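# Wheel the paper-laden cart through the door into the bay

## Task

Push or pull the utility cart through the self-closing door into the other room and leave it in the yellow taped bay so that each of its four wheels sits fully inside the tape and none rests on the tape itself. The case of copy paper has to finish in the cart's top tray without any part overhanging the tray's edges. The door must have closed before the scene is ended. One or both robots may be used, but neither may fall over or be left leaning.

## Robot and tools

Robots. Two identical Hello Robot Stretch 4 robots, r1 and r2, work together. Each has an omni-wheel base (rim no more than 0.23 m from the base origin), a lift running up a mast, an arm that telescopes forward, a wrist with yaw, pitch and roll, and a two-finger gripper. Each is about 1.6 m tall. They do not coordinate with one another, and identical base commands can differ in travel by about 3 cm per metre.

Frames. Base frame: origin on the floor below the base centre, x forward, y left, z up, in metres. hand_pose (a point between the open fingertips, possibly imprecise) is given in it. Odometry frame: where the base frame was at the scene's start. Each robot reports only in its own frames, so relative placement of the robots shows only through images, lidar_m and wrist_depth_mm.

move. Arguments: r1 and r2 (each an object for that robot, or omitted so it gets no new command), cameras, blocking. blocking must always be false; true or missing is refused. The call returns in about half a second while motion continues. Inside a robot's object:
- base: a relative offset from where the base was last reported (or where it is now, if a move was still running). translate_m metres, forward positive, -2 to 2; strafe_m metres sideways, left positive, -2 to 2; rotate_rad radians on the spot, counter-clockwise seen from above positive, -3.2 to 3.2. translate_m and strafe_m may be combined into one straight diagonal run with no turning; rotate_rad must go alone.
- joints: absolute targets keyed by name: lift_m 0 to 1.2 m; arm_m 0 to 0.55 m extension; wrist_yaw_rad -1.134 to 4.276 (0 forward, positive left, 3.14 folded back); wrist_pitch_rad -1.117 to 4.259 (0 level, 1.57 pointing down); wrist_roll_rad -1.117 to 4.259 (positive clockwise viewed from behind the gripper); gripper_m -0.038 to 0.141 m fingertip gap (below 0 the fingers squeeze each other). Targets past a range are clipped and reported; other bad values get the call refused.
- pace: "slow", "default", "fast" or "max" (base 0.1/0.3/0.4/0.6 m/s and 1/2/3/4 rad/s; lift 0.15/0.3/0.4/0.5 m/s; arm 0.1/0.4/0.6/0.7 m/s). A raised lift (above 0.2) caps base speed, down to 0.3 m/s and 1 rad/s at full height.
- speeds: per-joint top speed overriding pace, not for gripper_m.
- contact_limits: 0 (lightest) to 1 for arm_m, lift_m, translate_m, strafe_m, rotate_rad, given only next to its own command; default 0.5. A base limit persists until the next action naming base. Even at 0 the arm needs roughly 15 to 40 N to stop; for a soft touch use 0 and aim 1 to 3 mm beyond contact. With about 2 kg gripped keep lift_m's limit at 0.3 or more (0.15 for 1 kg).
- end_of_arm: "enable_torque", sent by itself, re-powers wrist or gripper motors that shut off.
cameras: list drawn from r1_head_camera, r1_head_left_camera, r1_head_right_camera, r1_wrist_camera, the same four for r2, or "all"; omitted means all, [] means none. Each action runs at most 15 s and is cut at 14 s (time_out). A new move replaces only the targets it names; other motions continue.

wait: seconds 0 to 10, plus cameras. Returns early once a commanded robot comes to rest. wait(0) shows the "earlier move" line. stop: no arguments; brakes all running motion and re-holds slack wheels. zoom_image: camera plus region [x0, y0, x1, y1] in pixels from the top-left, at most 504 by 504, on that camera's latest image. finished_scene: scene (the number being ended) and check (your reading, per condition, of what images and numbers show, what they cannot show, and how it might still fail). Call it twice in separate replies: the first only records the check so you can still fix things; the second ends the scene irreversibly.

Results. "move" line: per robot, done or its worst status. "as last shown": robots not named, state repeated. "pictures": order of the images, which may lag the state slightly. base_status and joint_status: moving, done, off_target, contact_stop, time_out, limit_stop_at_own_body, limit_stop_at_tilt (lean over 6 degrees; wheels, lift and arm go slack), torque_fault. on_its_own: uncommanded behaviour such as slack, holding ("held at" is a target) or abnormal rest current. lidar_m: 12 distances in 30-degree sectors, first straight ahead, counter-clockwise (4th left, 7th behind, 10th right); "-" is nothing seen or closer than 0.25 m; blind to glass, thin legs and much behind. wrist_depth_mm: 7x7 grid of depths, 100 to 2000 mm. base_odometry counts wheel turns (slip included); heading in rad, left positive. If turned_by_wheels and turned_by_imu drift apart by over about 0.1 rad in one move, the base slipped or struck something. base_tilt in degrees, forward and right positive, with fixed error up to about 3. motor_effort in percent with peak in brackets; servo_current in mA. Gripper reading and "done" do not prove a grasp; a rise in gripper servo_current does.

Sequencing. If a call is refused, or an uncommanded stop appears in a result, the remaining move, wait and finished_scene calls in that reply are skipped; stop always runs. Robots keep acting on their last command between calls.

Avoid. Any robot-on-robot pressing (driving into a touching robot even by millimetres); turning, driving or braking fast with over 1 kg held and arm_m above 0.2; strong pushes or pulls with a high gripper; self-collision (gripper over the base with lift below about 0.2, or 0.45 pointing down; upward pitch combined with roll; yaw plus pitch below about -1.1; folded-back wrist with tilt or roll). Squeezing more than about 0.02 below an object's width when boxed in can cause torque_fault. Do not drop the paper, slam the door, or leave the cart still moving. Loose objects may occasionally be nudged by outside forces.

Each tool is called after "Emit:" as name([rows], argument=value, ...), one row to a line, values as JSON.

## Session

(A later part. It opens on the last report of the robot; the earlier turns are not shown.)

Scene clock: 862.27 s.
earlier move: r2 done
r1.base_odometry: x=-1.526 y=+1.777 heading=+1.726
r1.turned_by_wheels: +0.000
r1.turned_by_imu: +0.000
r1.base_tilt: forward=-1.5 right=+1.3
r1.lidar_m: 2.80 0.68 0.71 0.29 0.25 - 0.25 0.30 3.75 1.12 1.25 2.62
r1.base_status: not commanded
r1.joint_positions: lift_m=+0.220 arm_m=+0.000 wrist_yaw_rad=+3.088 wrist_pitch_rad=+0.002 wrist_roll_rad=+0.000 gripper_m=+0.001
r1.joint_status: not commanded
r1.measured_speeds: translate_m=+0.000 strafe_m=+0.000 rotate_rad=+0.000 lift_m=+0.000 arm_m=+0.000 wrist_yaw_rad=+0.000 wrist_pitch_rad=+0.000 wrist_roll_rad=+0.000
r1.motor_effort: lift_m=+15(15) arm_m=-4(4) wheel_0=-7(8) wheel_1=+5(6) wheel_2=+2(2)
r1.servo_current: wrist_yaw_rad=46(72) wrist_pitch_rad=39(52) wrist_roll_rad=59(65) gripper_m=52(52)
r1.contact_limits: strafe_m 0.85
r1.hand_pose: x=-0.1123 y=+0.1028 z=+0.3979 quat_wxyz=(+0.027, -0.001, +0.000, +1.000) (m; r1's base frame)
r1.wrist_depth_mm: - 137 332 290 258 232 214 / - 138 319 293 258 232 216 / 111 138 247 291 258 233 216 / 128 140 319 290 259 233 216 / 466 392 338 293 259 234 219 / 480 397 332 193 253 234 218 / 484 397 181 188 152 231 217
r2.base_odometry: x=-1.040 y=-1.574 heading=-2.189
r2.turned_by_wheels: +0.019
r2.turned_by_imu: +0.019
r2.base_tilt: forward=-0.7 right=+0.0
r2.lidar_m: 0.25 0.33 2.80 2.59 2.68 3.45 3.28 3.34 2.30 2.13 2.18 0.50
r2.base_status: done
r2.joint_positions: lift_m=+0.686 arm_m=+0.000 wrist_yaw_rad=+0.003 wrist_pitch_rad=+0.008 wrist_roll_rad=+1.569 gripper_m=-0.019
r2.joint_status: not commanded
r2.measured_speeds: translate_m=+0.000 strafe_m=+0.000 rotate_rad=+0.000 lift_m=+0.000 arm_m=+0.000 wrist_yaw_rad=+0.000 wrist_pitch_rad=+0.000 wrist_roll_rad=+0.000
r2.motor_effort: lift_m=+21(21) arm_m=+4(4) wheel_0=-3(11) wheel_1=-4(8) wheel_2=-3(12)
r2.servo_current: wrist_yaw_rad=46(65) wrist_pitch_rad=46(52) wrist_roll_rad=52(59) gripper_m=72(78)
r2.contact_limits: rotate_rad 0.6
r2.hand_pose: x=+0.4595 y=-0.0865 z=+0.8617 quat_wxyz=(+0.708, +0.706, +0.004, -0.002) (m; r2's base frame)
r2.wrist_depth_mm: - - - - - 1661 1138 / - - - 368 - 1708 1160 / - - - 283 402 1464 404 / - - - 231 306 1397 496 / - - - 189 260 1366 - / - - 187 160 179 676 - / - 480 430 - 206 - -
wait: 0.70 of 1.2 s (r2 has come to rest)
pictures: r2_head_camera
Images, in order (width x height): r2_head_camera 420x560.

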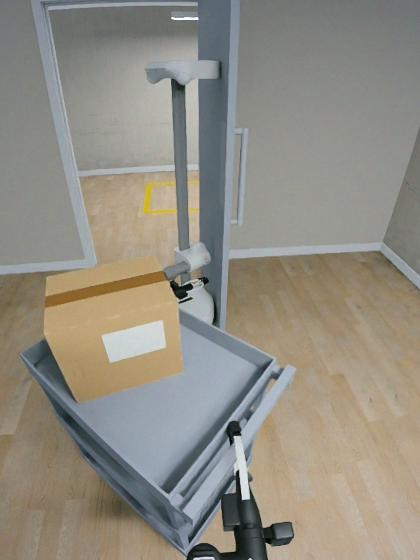

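Emit:
move(blocking=false, cameras=[], r2={"base": {"rotate_rad": 0.2}, "pace": "slow", "contact_limits": {"rotate_rad": 0.6}})

Emit:
wait(seconds=1.5, cameras=["r2_head_camera", "r1_head_left_camera", "r2_wrist_camera"])

Scene clock: 867.23 s.
move: r2 moving
r1.base_odometry: x=-1.526 y=+1.777 heading=+1.726
r1.turned_by_wheels: +0.000
r1.turned_by_imu: +0.000
r1.base_tilt: forward=-1.6 right=+1.3
r1.lidar_m: 2.80 0.63 0.72 0.27 0.25 - 0.25 0.29 3.76 1.12 1.25 2.62
r1.base_status: not commanded
r1.joint_positions: lift_m=+0.220 arm_m=+0.000 wrist_yaw_rad=+3.088 wrist_pitch_rad=+0.002 wrist_roll_rad=+0.000 gripper_m=+0.001
r1.joint_status: not commanded
r1.measured_speeds: translate_m=+0.000 strafe_m=+0.000 rotate_rad=+0.000 lift_m=+0.000 arm_m=+0.000 wrist_yaw_rad=+0.000 wrist_pitch_rad=+0.000 wrist_roll_rad=+0.000
r1.motor_effort: lift_m=+15(15) arm_m=-4(4) wheel_0=-7(8) wheel_1=+5(6) wheel_2=+2(2)
r1.servo_current: wrist_yaw_rad=65(65) wrist_pitch_rad=46(46) wrist_roll_rad=59(78) gripper_m=52(52)
r1.contact_limits: strafe_m 0.85
r1.hand_pose: x=-0.1123 y=+0.1028 z=+0.3979 quat_wxyz=(+0.027, -0.001, +0.000, +1.000) (m; r1's base frame)
r1.wrist_depth_mm: - 137 332 291 258 232 215 / - 137 319 290 258 232 216 / 111 137 247 291 260 233 216 / 128 140 320 291 259 234 216 / 466 392 336 293 259 234 217 / 480 397 327 192 253 234 218 / 488 399 181 188 151 231 217
r2.base_odometry: x=-1.040 y=-1.573 heading=-2.067
r2.turned_by_wheels: +0.122
r2.turned_by_imu: +0.118
r2.base_tilt: forward=-0.7 right=+0.1
r2.lidar_m: 0.26 0.38 2.69 2.60 2.75 3.40 3.32 2.96 2.20 2.14 2.27 0.49
r2.base_status: rotate_rad moving
r2.joint_positions: lift_m=+0.686 arm_m=+0.000 wrist_yaw_rad=-0.012 wrist_pitch_rad=+0.008 wrist_roll_rad=+1.569 gripper_m=-0.019
r2.joint_status: not commanded
r2.measured_speeds: translate_m=+0.000 strafe_m=-0.001 rotate_rad=+0.417 lift_m=+0.000 arm_m=+0.000 wrist_yaw_rad=-0.009 wrist_pitch_rad=+0.000 wrist_roll_rad=+0.000
r2.motor_effort: lift_m=+21(21) arm_m=+4(4) wheel_0=-13(15) wheel_1=-6(9) wheel_2=-15(15)
r2.servo_current: wrist_yaw_rad=59(72) wrist_pitch_rad=59(59) wrist_roll_rad=52(59) gripper_m=65(72)
r2.contact_limits: rotate_rad 0.6
r2.hand_pose: x=+0.4582 y=-0.0908 z=+0.8617 quat_wxyz=(+0.708, +0.706, -0.001, -0.007) (m; r2's base frame)
r2.wrist_depth_mm: - - - - - 1661 1138 / - - - 359 - 1576 1160 / - - - 260 389 402 402 / - - - 212 298 1336 517 / - - - 185 252 1366 - / - - 186 158 181 715 - / - 436 436 - 204 - -
pictures: none
No camera images: "cameras" was empty.

Scene clock: 868.30 s.
earlier move: r2 done
r1.base_odometry: x=-1.526 y=+1.777 heading=+1.726
r1.turned_by_wheels: +0.000
r1.turned_by_imu: +0.000
r1.base_tilt: forward=-1.6 right=+1.3
r1.lidar_m: 2.78 0.63 0.70 0.25 0.25 - 0.25 0.31 3.77 1.12 1.27 2.63
r1.base_status: not commanded
r1.joint_positions: lift_m=+0.220 arm_m=+0.000 wrist_yaw_rad=+3.088 wrist_pitch_rad=+0.002 wrist_roll_rad=+0.000 gripper_m=+0.001
r1.joint_status: not commanded
r1.measured_speeds: translate_m=+0.000 strafe_m=+0.000 rotate_rad=+0.000 lift_m=+0.000 arm_m=+0.000 wrist_yaw_rad=+0.000 wrist_pitch_rad=+0.000 wrist_roll_rad=+0.000
r1.motor_effort: lift_m=+15(15) arm_m=-4(4) wheel_0=-7(8) wheel_1=+5(6) wheel_2=+2(2)
r1.servo_current: wrist_yaw_rad=46(65) wrist_pitch_rad=39(46) wrist_roll_rad=52(78) gripper_m=46(52)
r1.contact_limits: strafe_m 0.85
r1.hand_pose: x=-0.1123 y=+0.1028 z=+0.3979 quat_wxyz=(+0.027, -0.001, +0.000, +1.000) (m; r1's base frame)
r1.wrist_depth_mm: - 137 330 291 258 232 214 / - 137 319 291 259 231 216 / 111 138 248 291 259 234 216 / 128 140 320 293 260 233 217 / 462 392 336 293 262 234 216 / 484 397 330 193 254 235 216 / 488 397 180 188 151 231 217
r2.base_odometry: x=-1.040 y=-1.574 heading=-1.989
r2.turned_by_wheels: +0.078
r2.turned_by_imu: +0.077
r2.base_tilt: forward=-0.6 right=+0.1
r2.lidar_m: 0.31 0.36 2.66 2.60 2.79 3.35 3.31 2.76 2.19 2.13 2.33 0.48
r2.base_status: done
r2.joint_positions: lift_m=+0.686 arm_m=+0.000 wrist_yaw_rad=+0.000 wrist_pitch_rad=+0.008 wrist_roll_rad=+1.569 gripper_m=-0.019
r2.joint_status: not commanded
r2.measured_speeds: translate_m=+0.000 strafe_m=+0.000 rotate_rad=+0.000 lift_m=+0.000 arm_m=+0.000 wrist_yaw_rad=+0.000 wrist_pitch_rad=+0.000 wrist_roll_rad=+0.000
r2.motor_effort: lift_m=+21(21) arm_m=-4(4) wheel_0=+1(15) wheel_1=-5(9) wheel_2=+3(15)
r2.servo_current: wrist_yaw_rad=59(78) wrist_pitch_rad=46(59) wrist_roll_rad=52(65) gripper_m=72(78)
r2.contact_limits: rotate_rad 0.6
r2.hand_pose: x=+0.4593 y=-0.0875 z=+0.8617 quat_wxyz=(+0.708, +0.706, +0.003, -0.003) (m; r2's base frame)
r2.wrist_depth_mm: - - - 320 - 1661 1160 / - - - 324 357 368 368 / - - - 229 303 1281 504 / - - - 206 273 1397 - / - - - 188 249 831 - / - - 186 172 181 - - / - - 462 - 215 - -
wait: 1.07 of 1.5 s (r2 has come to rest)
pictures: r1_head_left_camera, r2_head_camera, r2_wrist_camera
Images, in order (width x height): r1_head_left_camera 420x672, r2_head_camera 420x560, r2_wrist_camera 616x392.

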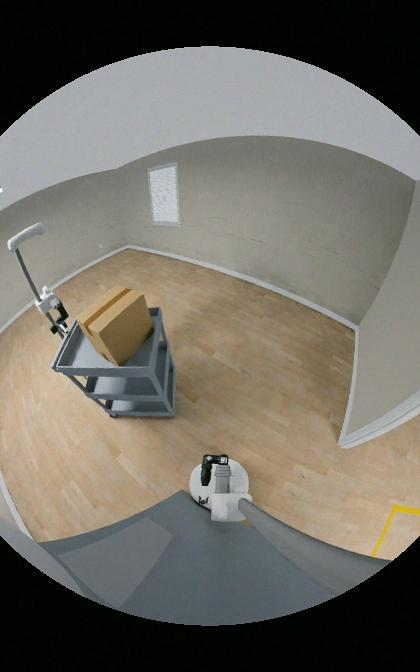

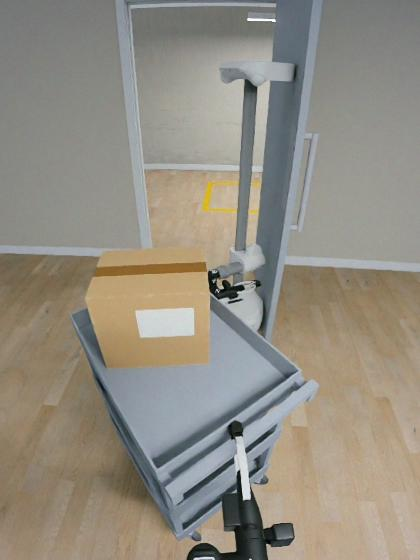

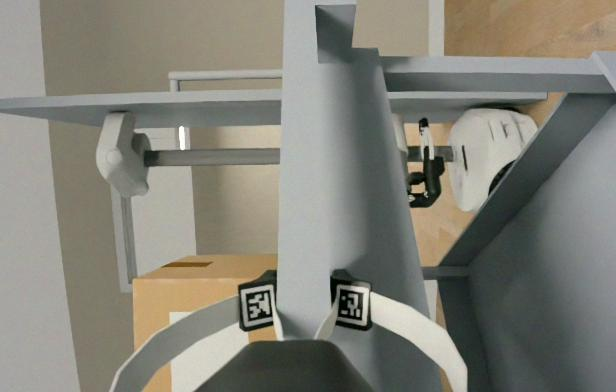

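Emit:
zoom_image(camera="r2_head_camera", region=[90, 140, 340, 360])

Scaled by 2.016 from the camera's 420x560 image, which has a finer 1200x1600 frame.

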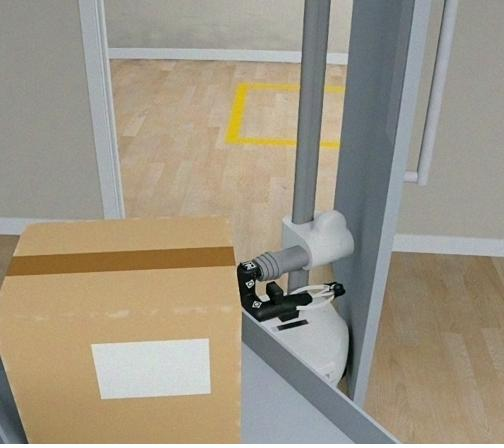

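Emit:
move(blocking=false, cameras=[], r2={"base": {"strafe_m": 0.257, "translate_m": 0.37}, "pace": "slow", "contact_limits": {"strafe_m": 0.6}})

Emit:
wait(seconds=5.5, cameras=["r1_head_left_camera", "r2_head_camera", "r2_wrist_camera"])

Scene clock: 913.97 s.
move: r2 moving
r1.base_odometry: x=-1.526 y=+1.777 heading=+1.726
r1.turned_by_wheels: +0.000
r1.turned_by_imu: +0.000
r1.base_tilt: forward=-1.5 right=+1.3
r1.lidar_m: 2.80 0.60 0.70 0.28 0.25 - 0.25 0.30 3.75 1.12 1.27 2.61
r1.base_status: not commanded
r1.joint_positions: lift_m=+0.220 arm_m=+0.000 wrist_yaw_rad=+3.088 wrist_pitch_rad=+0.002 wrist_roll_rad=+0.000 gripper_m=+0.001
r1.joint_status: not commanded
r1.measured_speeds: translate_m=+0.000 strafe_m=+0.000 rotate_rad=+0.000 lift_m=+0.000 arm_m=+0.000 wrist_yaw_rad=+0.000 wrist_pitch_rad=+0.000 wrist_roll_rad=+0.000
r1.motor_effort: lift_m=+15(15) arm_m=-4(4) wheel_0=-8(8) wheel_1=+5(6) wheel_2=+2(2)
r1.servo_current: wrist_yaw_rad=52(59) wrist_pitch_rad=39(52) wrist_roll_rad=46(72) gripper_m=46(52)
r1.contact_limits: strafe_m 0.85
r1.hand_pose: x=-0.1123 y=+0.1028 z=+0.3979 quat_wxyz=(+0.027, -0.001, +0.000, +1.000) (m; r1's base frame)
r1.wrist_depth_mm: - 137 334 290 258 232 215 / - 137 320 290 258 232 216 / 111 138 248 291 259 232 217 / 128 141 322 291 259 234 218 / 466 394 336 293 260 233 217 / 480 397 330 192 253 235 216 / 488 399 180 189 152 231 218
r2.base_odometry: x=-1.038 y=-1.587 heading=-1.990
r2.turned_by_wheels: -0.001
r2.turned_by_imu: +0.000
r2.base_tilt: forward=-0.7 right=+0.1
r2.lidar_m: 0.30 0.37 2.64 2.59 2.79 3.36 3.33 2.76 2.17 2.13 2.35 0.47
r2.base_status: translate_m moving; strafe_m moving
r2.joint_positions: lift_m=+0.686 arm_m=+0.000 wrist_yaw_rad=-0.001 wrist_pitch_rad=+0.008 wrist_roll_rad=+1.569 gripper_m=-0.019
r2.joint_status: not commanded
r2.measured_speeds: translate_m=+0.046 strafe_m=+0.031 rotate_rad=+0.002 lift_m=+0.000 arm_m=+0.000 wrist_yaw_rad=+0.000 wrist_pitch_rad=+0.000 wrist_roll_rad=+0.000
r2.motor_effort: lift_m=+21(21) arm_m=-4(4) wheel_0=-3(7) wheel_1=+8(9) wheel_2=-14(14)
r2.servo_current: wrist_yaw_rad=39(52) wrist_pitch_rad=52(52) wrist_roll_rad=52(52) gripper_m=72(72)
r2.contact_limits: strafe_m 0.6
r2.hand_pose: x=+0.4592 y=-0.0876 z=+0.8617 quat_wxyz=(+0.708, +0.706, +0.003, -0.003) (m; r2's base frame)
r2.wrist_depth_mm: - - - 322 - 1708 1160 / - - - 324 357 368 370 / - - - 229 303 1308 500 / - - - 206 273 1397 - / - - - 187 250 831 - / - - 186 172 181 - - / - - 459 - 213 - -
pictures: none
No camera images: "cameras" was empty.

Scene clock: 919.17 s.
earlier move: r2 done
r1.base_odometry: x=-1.526 y=+1.777 heading=+1.726
r1.turned_by_wheels: +0.000
r1.turned_by_imu: +0.000
r1.base_tilt: forward=-1.6 right=+1.3
r1.lidar_m: 0.47 0.50 0.72 0.29 0.25 - 0.25 0.31 3.77 1.12 1.23 2.63
r1.base_status: not commanded
r1.joint_positions: lift_m=+0.220 arm_m=+0.000 wrist_yaw_rad=+3.088 wrist_pitch_rad=+0.002 wrist_roll_rad=+0.000 gripper_m=+0.001
r1.joint_status: not commanded
r1.measured_speeds: translate_m=+0.000 strafe_m=+0.000 rotate_rad=+0.000 lift_m=+0.000 arm_m=+0.000 wrist_yaw_rad=+0.000 wrist_pitch_rad=+0.000 wrist_roll_rad=+0.000
r1.motor_effort: lift_m=+15(15) arm_m=-3(4) wheel_0=-8(8) wheel_1=+5(6) wheel_2=+2(2)
r1.servo_current: wrist_yaw_rad=52(72) wrist_pitch_rad=52(52) wrist_roll_rad=46(72) gripper_m=46(52)
r1.contact_limits: strafe_m 0.85
r1.hand_pose: x=-0.1123 y=+0.1028 z=+0.3979 quat_wxyz=(+0.027, -0.001, +0.000, +1.000) (m; r1's base frame)
r1.wrist_depth_mm: - 137 332 290 256 232 214 / - 137 320 291 258 231 216 / 111 138 249 291 258 232 216 / 128 141 324 291 258 234 216 / 466 389 336 293 260 234 218 / 484 394 329 192 253 234 217 / 488 397 181 188 151 231 216
r2.base_odometry: x=-0.956 y=-2.016 heading=-1.989
r2.turned_by_wheels: +0.000
r2.turned_by_imu: +0.002
r2.base_tilt: forward=-0.7 right=+0.1
r2.lidar_m: 0.32 0.41 2.33 2.30 2.52 3.67 3.66 3.13 2.51 2.44 2.66 0.49
r2.base_status: done
r2.joint_positions: lift_m=+0.686 arm_m=+0.000 wrist_yaw_rad=-0.001 wrist_pitch_rad=+0.008 wrist_roll_rad=+1.569 gripper_m=-0.019
r2.joint_status: not commanded
r2.measured_speeds: translate_m=+0.000 strafe_m=+0.000 rotate_rad=+0.000 lift_m=+0.000 arm_m=+0.000 wrist_yaw_rad=+0.000 wrist_pitch_rad=+0.000 wrist_roll_rad=+0.000
r2.motor_effort: lift_m=+21(21) arm_m=-4(4) wheel_0=-3(9) wheel_1=+4(9) wheel_2=-7(14)
r2.servo_current: wrist_yaw_rad=46(59) wrist_pitch_rad=46(59) wrist_roll_rad=52(59) gripper_m=72(78)
r2.contact_limits: strafe_m 0.6
r2.hand_pose: x=+0.4592 y=-0.0876 z=+0.8617 quat_wxyz=(+0.708, +0.706, +0.003, -0.003) (m; r2's base frame)
r2.wrist_depth_mm: - - - 260 340 340 866 / - - - 237 319 960 917 / - - - 220 287 1708 - / - - - 202 263 798 - / - - 480 188 245 854 - / - - 186 174 182 - - / - - 480 - 218 - -
wait: 5.20 of 5.5 s (r2 has come to rest)
pictures: r1_head_left_camera, r2_head_camera, r2_wrist_camera
Images, in order (width x height): r1_head_left_camera 420x672, r2_head_camera 420x560, r2_wrist_camera 616x392.

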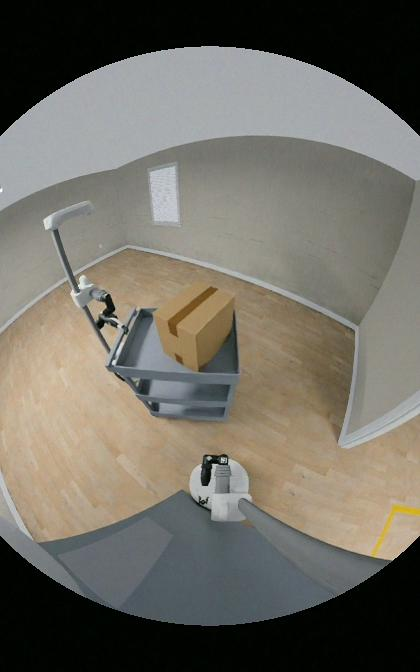

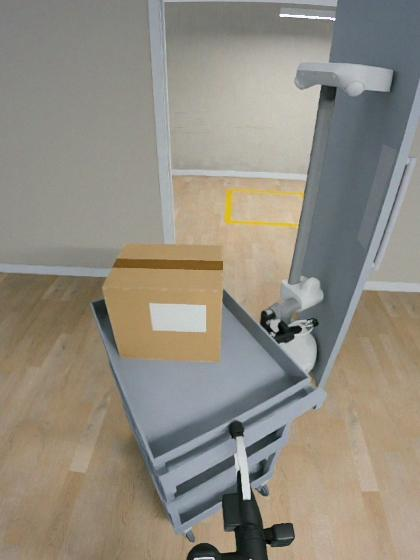

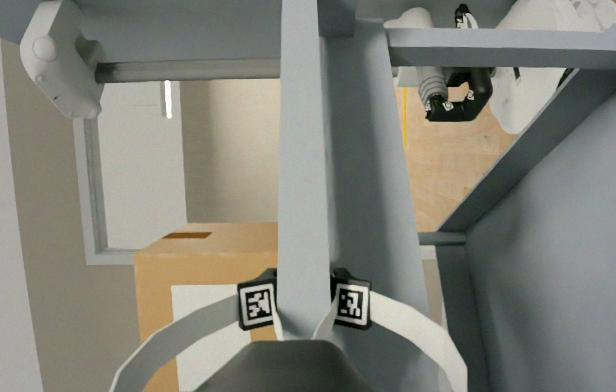

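Emit:
move(blocking=false, cameras=[], r2={"base": {"strafe_m": 0.457, "translate_m": -0.05}, "pace": "slow", "contact_limits": {"strafe_m": 0.6}})

Emit:
wait(seconds=5.8, cameras=["r1_head_left_camera", "r2_head_camera", "r2_wrist_camera"])

Scene clock: 946.57 s.
move: r2 moving
r1.base_odometry: x=-1.526 y=+1.777 heading=+1.726
r1.turned_by_wheels: +0.000
r1.turned_by_imu: +0.000
r1.base_tilt: forward=-1.6 right=+1.3
r1.lidar_m: 0.48 0.53 0.73 0.30 0.25 - 0.25 0.28 3.77 1.13 1.26 2.63
r1.base_status: not commanded
r1.joint_positions: lift_m=+0.220 arm_m=+0.000 wrist_yaw_rad=+3.088 wrist_pitch_rad=+0.002 wrist_roll_rad=+0.000 gripper_m=+0.001
r1.joint_status: not commanded
r1.measured_speeds: translate_m=+0.000 strafe_m=+0.000 rotate_rad=+0.000 lift_m=+0.000 arm_m=+0.000 wrist_yaw_rad=+0.000 wrist_pitch_rad=+0.000 wrist_roll_rad=+0.000
r1.motor_effort: lift_m=+15(15) arm_m=-3(4) wheel_0=-8(8) wheel_1=+5(6) wheel_2=+2(2)
r1.servo_current: wrist_yaw_rad=59(65) wrist_pitch_rad=46(46) wrist_roll_rad=39(52) gripper_m=46(52)
r1.contact_limits: strafe_m 0.85
r1.hand_pose: x=-0.1123 y=+0.1028 z=+0.3979 quat_wxyz=(+0.027, -0.001, +0.000, +1.000) (m; r1's base frame)
r1.wrist_depth_mm: - 137 332 291 258 231 215 / - 137 317 290 259 232 216 / 111 137 249 291 258 232 216 / 128 141 322 293 259 234 216 / 462 392 336 293 262 234 217 / 484 394 332 192 252 236 217 / 488 399 181 189 151 230 217
r2.base_odometry: x=-0.943 y=-2.021 heading=-1.989
r2.turned_by_wheels: +0.000
r2.turned_by_imu: +0.000
r2.base_tilt: forward=-0.7 right=+0.0
r2.lidar_m: 0.33 0.44 2.31 2.29 2.48 3.69 3.64 3.10 2.48 2.42 2.67 0.47
r2.base_status: translate_m moving; strafe_m moving
r2.joint_positions: lift_m=+0.686 arm_m=+0.000 wrist_yaw_rad=-0.003 wrist_pitch_rad=+0.008 wrist_roll_rad=+1.569 gripper_m=-0.019
r2.joint_status: not commanded
r2.measured_speeds: translate_m=-0.007 strafe_m=+0.054 rotate_rad=-0.001 lift_m=+0.000 arm_m=+0.000 wrist_yaw_rad=-0.012 wrist_pitch_rad=+0.000 wrist_roll_rad=+0.000
r2.motor_effort: lift_m=+21(21) arm_m=-4(4) wheel_0=-8(12) wheel_1=+6(8) wheel_2=+4(7)
r2.servo_current: wrist_yaw_rad=46(52) wrist_pitch_rad=46(52) wrist_roll_rad=33(65) gripper_m=72(78)
r2.contact_limits: strafe_m 0.6
r2.hand_pose: x=+0.4591 y=-0.0882 z=+0.8617 quat_wxyz=(+0.708, +0.706, +0.002, -0.004) (m; r2's base frame)
r2.wrist_depth_mm: - - - 260 340 342 866 / - - - 237 312 946 931 / - - - 217 287 1708 - / - - - 202 262 798 - / - - 473 188 244 854 - / - - 188 174 182 - - / - - 484 - - - -
pictures: none
No camera images: "cameras" was empty.

Scene clock: 951.87 s.
earlier move: r2 done
r1.base_odometry: x=-1.526 y=+1.777 heading=+1.726
r1.turned_by_wheels: +0.000
r1.turned_by_imu: +0.000
r1.base_tilt: forward=-1.5 right=+1.3
r1.lidar_m: 0.58 0.62 4.97 0.29 0.25 - 0.25 0.30 3.76 1.13 1.26 2.63
r1.base_status: not commanded
r1.joint_positions: lift_m=+0.220 arm_m=+0.000 wrist_yaw_rad=+3.088 wrist_pitch_rad=+0.002 wrist_roll_rad=+0.000 gripper_m=+0.001
r1.joint_status: not commanded
r1.measured_speeds: translate_m=+0.000 strafe_m=+0.000 rotate_rad=+0.000 lift_m=+0.000 arm_m=+0.000 wrist_yaw_rad=+0.000 wrist_pitch_rad=+0.000 wrist_roll_rad=+0.000
r1.motor_effort: lift_m=+15(15) arm_m=-4(4) wheel_0=-8(8) wheel_1=+5(6) wheel_2=+2(2)
r1.servo_current: wrist_yaw_rad=33(78) wrist_pitch_rad=46(52) wrist_roll_rad=52(65) gripper_m=52(59)
r1.contact_limits: strafe_m 0.85
r1.hand_pose: x=-0.1123 y=+0.1028 z=+0.3979 quat_wxyz=(+0.027, -0.001, +0.000, +1.000) (m; r1's base frame)
r1.wrist_depth_mm: - 137 330 290 258 231 215 / - 137 320 290 257 232 216 / 111 138 247 293 259 233 216 / 128 141 320 291 260 234 216 / 462 392 336 293 260 233 217 / 480 397 329 192 252 234 218 / 488 397 181 189 152 230 218
r2.base_odometry: x=-0.518 y=-2.156 heading=-1.989
r2.turned_by_wheels: +0.000
r2.turned_by_imu: +0.000
r2.base_tilt: forward=-0.7 right=+0.1
r2.lidar_m: 0.41 2.41 1.88 1.86 2.02 3.01 3.55 3.69 2.92 2.89 1.64 0.40
r2.base_status: done
r2.joint_positions: lift_m=+0.686 arm_m=+0.000 wrist_yaw_rad=-0.003 wrist_pitch_rad=+0.008 wrist_roll_rad=+1.569 gripper_m=-0.019
r2.joint_status: not commanded
r2.measured_speeds: translate_m=+0.000 strafe_m=+0.000 rotate_rad=+0.000 lift_m=+0.000 arm_m=+0.000 wrist_yaw_rad=+0.000 wrist_pitch_rad=+0.000 wrist_roll_rad=+0.000
r2.motor_effort: lift_m=+21(21) arm_m=-4(4) wheel_0=-6(14) wheel_1=+4(9) wheel_2=+6(9)
r2.servo_current: wrist_yaw_rad=46(59) wrist_pitch_rad=46(65) wrist_roll_rad=52(65) gripper_m=72(78)
r2.contact_limits: strafe_m 0.6
r2.hand_pose: x=+0.4590 y=-0.0882 z=+0.8617 quat_wxyz=(+0.708, +0.706, +0.002, -0.004) (m; r2's base frame)
r2.wrist_depth_mm: - - 580 145 200 - - / - 496 452 150 208 759 - / - 480 455 156 215 - - / - - 517 163 224 842 - / - - 621 169 231 - - / - - 186 177 182 1618 496 / - - - - - 1499 1182
wait: 5.30 of 5.8 s (r2 has come to rest)
pictures: r1_head_left_camera, r2_head_camera, r2_wrist_camera
Images, in order (width x height): r1_head_left_camera 420x672, r2_head_camera 420x560, r2_wrist_camera 616x392.

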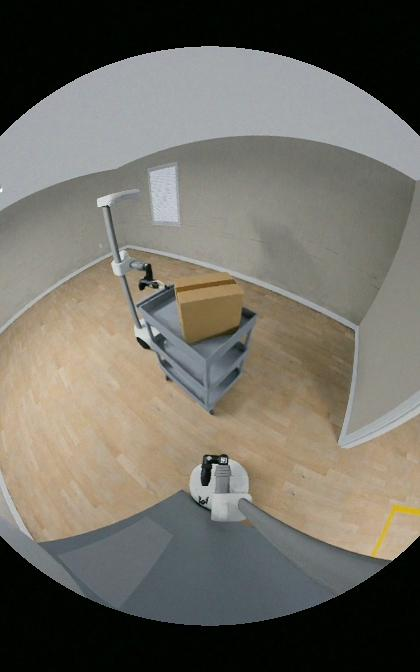

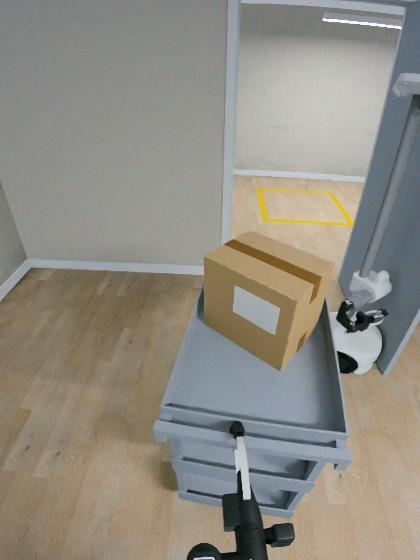

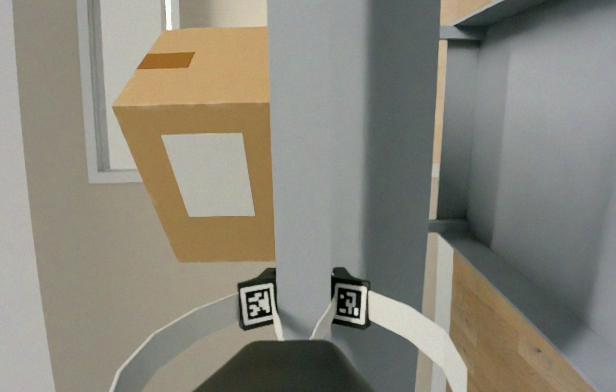

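Emit:
move(blocking=false, cameras=[], r2={"base": {"strafe_m": 0.1, "translate_m": 0.03}, "pace": "slow", "contact_limits": {"strafe_m": 0.6}})

Emit:
wait(seconds=1.8, cameras=["r1_head_left_camera", "r2_head_camera", "r1_head_camera"])

Scene clock: 985.77 s.
move: r2 moving
r1.base_odometry: x=-1.526 y=+1.777 heading=+1.726
r1.turned_by_wheels: +0.000
r1.turned_by_imu: +0.000
r1.base_tilt: forward=-1.5 right=+1.3
r1.lidar_m: 0.59 0.64 4.95 0.27 0.25 - 0.25 0.30 3.75 1.12 1.25 2.63
r1.base_status: not commanded
r1.joint_positions: lift_m=+0.220 arm_m=+0.000 wrist_yaw_rad=+3.088 wrist_pitch_rad=+0.002 wrist_roll_rad=+0.000 gripper_m=+0.001
r1.joint_status: not commanded
r1.measured_speeds: translate_m=+0.000 strafe_m=+0.000 rotate_rad=+0.000 lift_m=+0.000 arm_m=+0.000 wrist_yaw_rad=+0.000 wrist_pitch_rad=+0.000 wrist_roll_rad=+0.000
r1.motor_effort: lift_m=+15(15) arm_m=-4(4) wheel_0=-8(8) wheel_1=+5(6) wheel_2=+2(2)
r1.servo_current: wrist_yaw_rad=52(59) wrist_pitch_rad=46(46) wrist_roll_rad=46(65) gripper_m=46(52)
r1.contact_limits: strafe_m 0.85
r1.hand_pose: x=-0.1123 y=+0.1028 z=+0.3979 quat_wxyz=(+0.027, -0.001, +0.000, +1.000) (m; r1's base frame)
r1.wrist_depth_mm: - 137 330 290 257 231 214 / - 137 319 293 258 232 216 / 111 138 248 291 259 233 216 / 128 141 319 290 259 233 216 / 462 392 334 291 260 234 216 / 480 402 329 192 251 235 217 / 488 397 180 187 151 230 217
r2.base_odometry: x=-0.508 y=-2.164 heading=-1.990
r2.turned_by_wheels: -0.001
r2.turned_by_imu: +0.000
r2.base_tilt: forward=-0.7 right=+0.1
r2.lidar_m: 0.42 2.37 1.87 1.85 2.02 3.02 3.54 3.77 2.93 2.90 1.64 0.40
r2.base_status: translate_m moving; strafe_m moving
r2.joint_positions: lift_m=+0.686 arm_m=+0.000 wrist_yaw_rad=-0.003 wrist_pitch_rad=+0.008 wrist_roll_rad=+1.569 gripper_m=-0.019
r2.joint_status: not commanded
r2.measured_speeds: translate_m=+0.014 strafe_m=+0.048 rotate_rad=+0.001 lift_m=+0.000 arm_m=+0.000 wrist_yaw_rad=+0.000 wrist_pitch_rad=+0.000 wrist_roll_rad=+0.000
r2.motor_effort: lift_m=+21(21) arm_m=-4(4) wheel_0=-8(12) wheel_1=+8(8) wheel_2=-10(10)
r2.servo_current: wrist_yaw_rad=46(52) wrist_pitch_rad=46(59) wrist_roll_rad=46(59) gripper_m=72(72)
r2.contact_limits: strafe_m 0.6
r2.hand_pose: x=+0.4590 y=-0.0882 z=+0.8617 quat_wxyz=(+0.708, +0.706, +0.002, -0.004) (m; r2's base frame)
r2.wrist_depth_mm: - - 569 144 200 - - / - 488 449 149 207 778 - / - 480 455 154 214 - - / - - 525 163 222 - - / - - 627 169 233 - - / - - 186 177 182 1576 496 / - - - - - 1499 1255
pictures: none
No camera images: "cameras" was empty.

Scene clock: 987.57 s.
earlier move: r2 done
r1.base_odometry: x=-1.526 y=+1.777 heading=+1.726
r1.turned_by_wheels: +0.000
r1.turned_by_imu: +0.000
r1.base_tilt: forward=-1.5 right=+1.3
r1.lidar_m: 0.63 0.70 4.97 0.26 0.25 - 0.25 0.31 3.76 1.11 1.24 2.62
r1.base_status: not commanded
r1.joint_positions: lift_m=+0.220 arm_m=+0.000 wrist_yaw_rad=+3.088 wrist_pitch_rad=+0.002 wrist_roll_rad=+0.000 gripper_m=+0.001
r1.joint_status: not commanded
r1.measured_speeds: translate_m=+0.000 strafe_m=+0.000 rotate_rad=+0.000 lift_m=+0.000 arm_m=+0.000 wrist_yaw_rad=+0.000 wrist_pitch_rad=+0.000 wrist_roll_rad=+0.000
r1.motor_effort: lift_m=+15(15) arm_m=-3(4) wheel_0=-8(8) wheel_1=+6(6) wheel_2=+2(2)
r1.servo_current: wrist_yaw_rad=46(59) wrist_pitch_rad=33(46) wrist_roll_rad=65(72) gripper_m=46(52)
r1.contact_limits: strafe_m 0.85
r1.hand_pose: x=-0.1123 y=+0.1028 z=+0.3979 quat_wxyz=(+0.027, -0.001, +0.000, +1.000) (m; r1's base frame)
r1.wrist_depth_mm: - 137 330 291 257 232 215 / - 137 319 291 258 231 216 / 111 138 248 291 259 232 216 / 128 141 322 291 259 235 216 / 466 392 336 293 262 234 217 / 480 397 329 192 253 233 217 / 488 397 181 189 152 230 218
r2.base_odometry: x=-0.439 y=-2.224 heading=-1.989
r2.turned_by_wheels: +0.000
r2.turned_by_imu: +0.000
r2.base_tilt: forward=-0.7 right=+0.0
r2.lidar_m: 0.43 2.26 1.82 1.75 1.90 2.85 3.57 3.83 3.01 2.97 0.42 0.38
r2.base_status: done
r2.joint_positions: lift_m=+0.686 arm_m=+0.000 wrist_yaw_rad=-0.003 wrist_pitch_rad=+0.008 wrist_roll_rad=+1.569 gripper_m=-0.019
r2.joint_status: not commanded
r2.measured_speeds: translate_m=+0.000 strafe_m=+0.000 rotate_rad=+0.000 lift_m=+0.000 arm_m=+0.000 wrist_yaw_rad=+0.000 wrist_pitch_rad=+0.000 wrist_roll_rad=+0.000
r2.motor_effort: lift_m=+21(21) arm_m=-4(4) wheel_0=-4(12) wheel_1=+5(9) wheel_2=-9(12)
r2.servo_current: wrist_yaw_rad=39(59) wrist_pitch_rad=46(59) wrist_roll_rad=46(59) gripper_m=65(72)
r2.contact_limits: strafe_m 0.6
r2.hand_pose: x=+0.4590 y=-0.0882 z=+0.8617 quat_wxyz=(+0.708, +0.706, +0.002, -0.004) (m; r2's base frame)
r2.wrist_depth_mm: - 462 445 127 181 - - / - 410 410 133 191 - - / - 1983 477 141 205 - - / - - 569 150 218 - - / - - - 162 230 1863 - / - - 185 173 180 1618 480 / - - - - - 1499 1205
wait: 1.80 s; at rest by 1.77 s
pictures: r1_head_camera, r1_head_left_camera, r2_head_camera
Images, in order (width x height): r1_head_camera 420x560, r1_head_left_camera 420x672, r2_head_camera 420x560.

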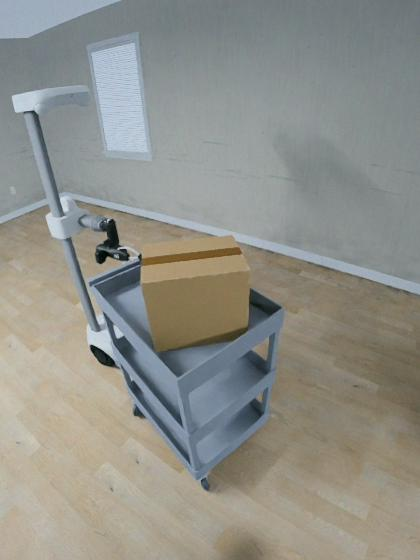

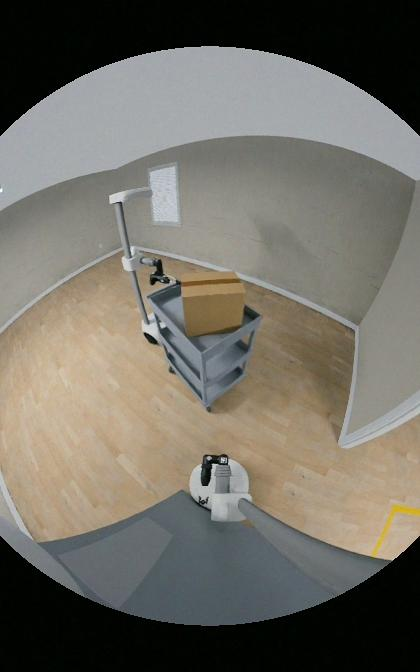

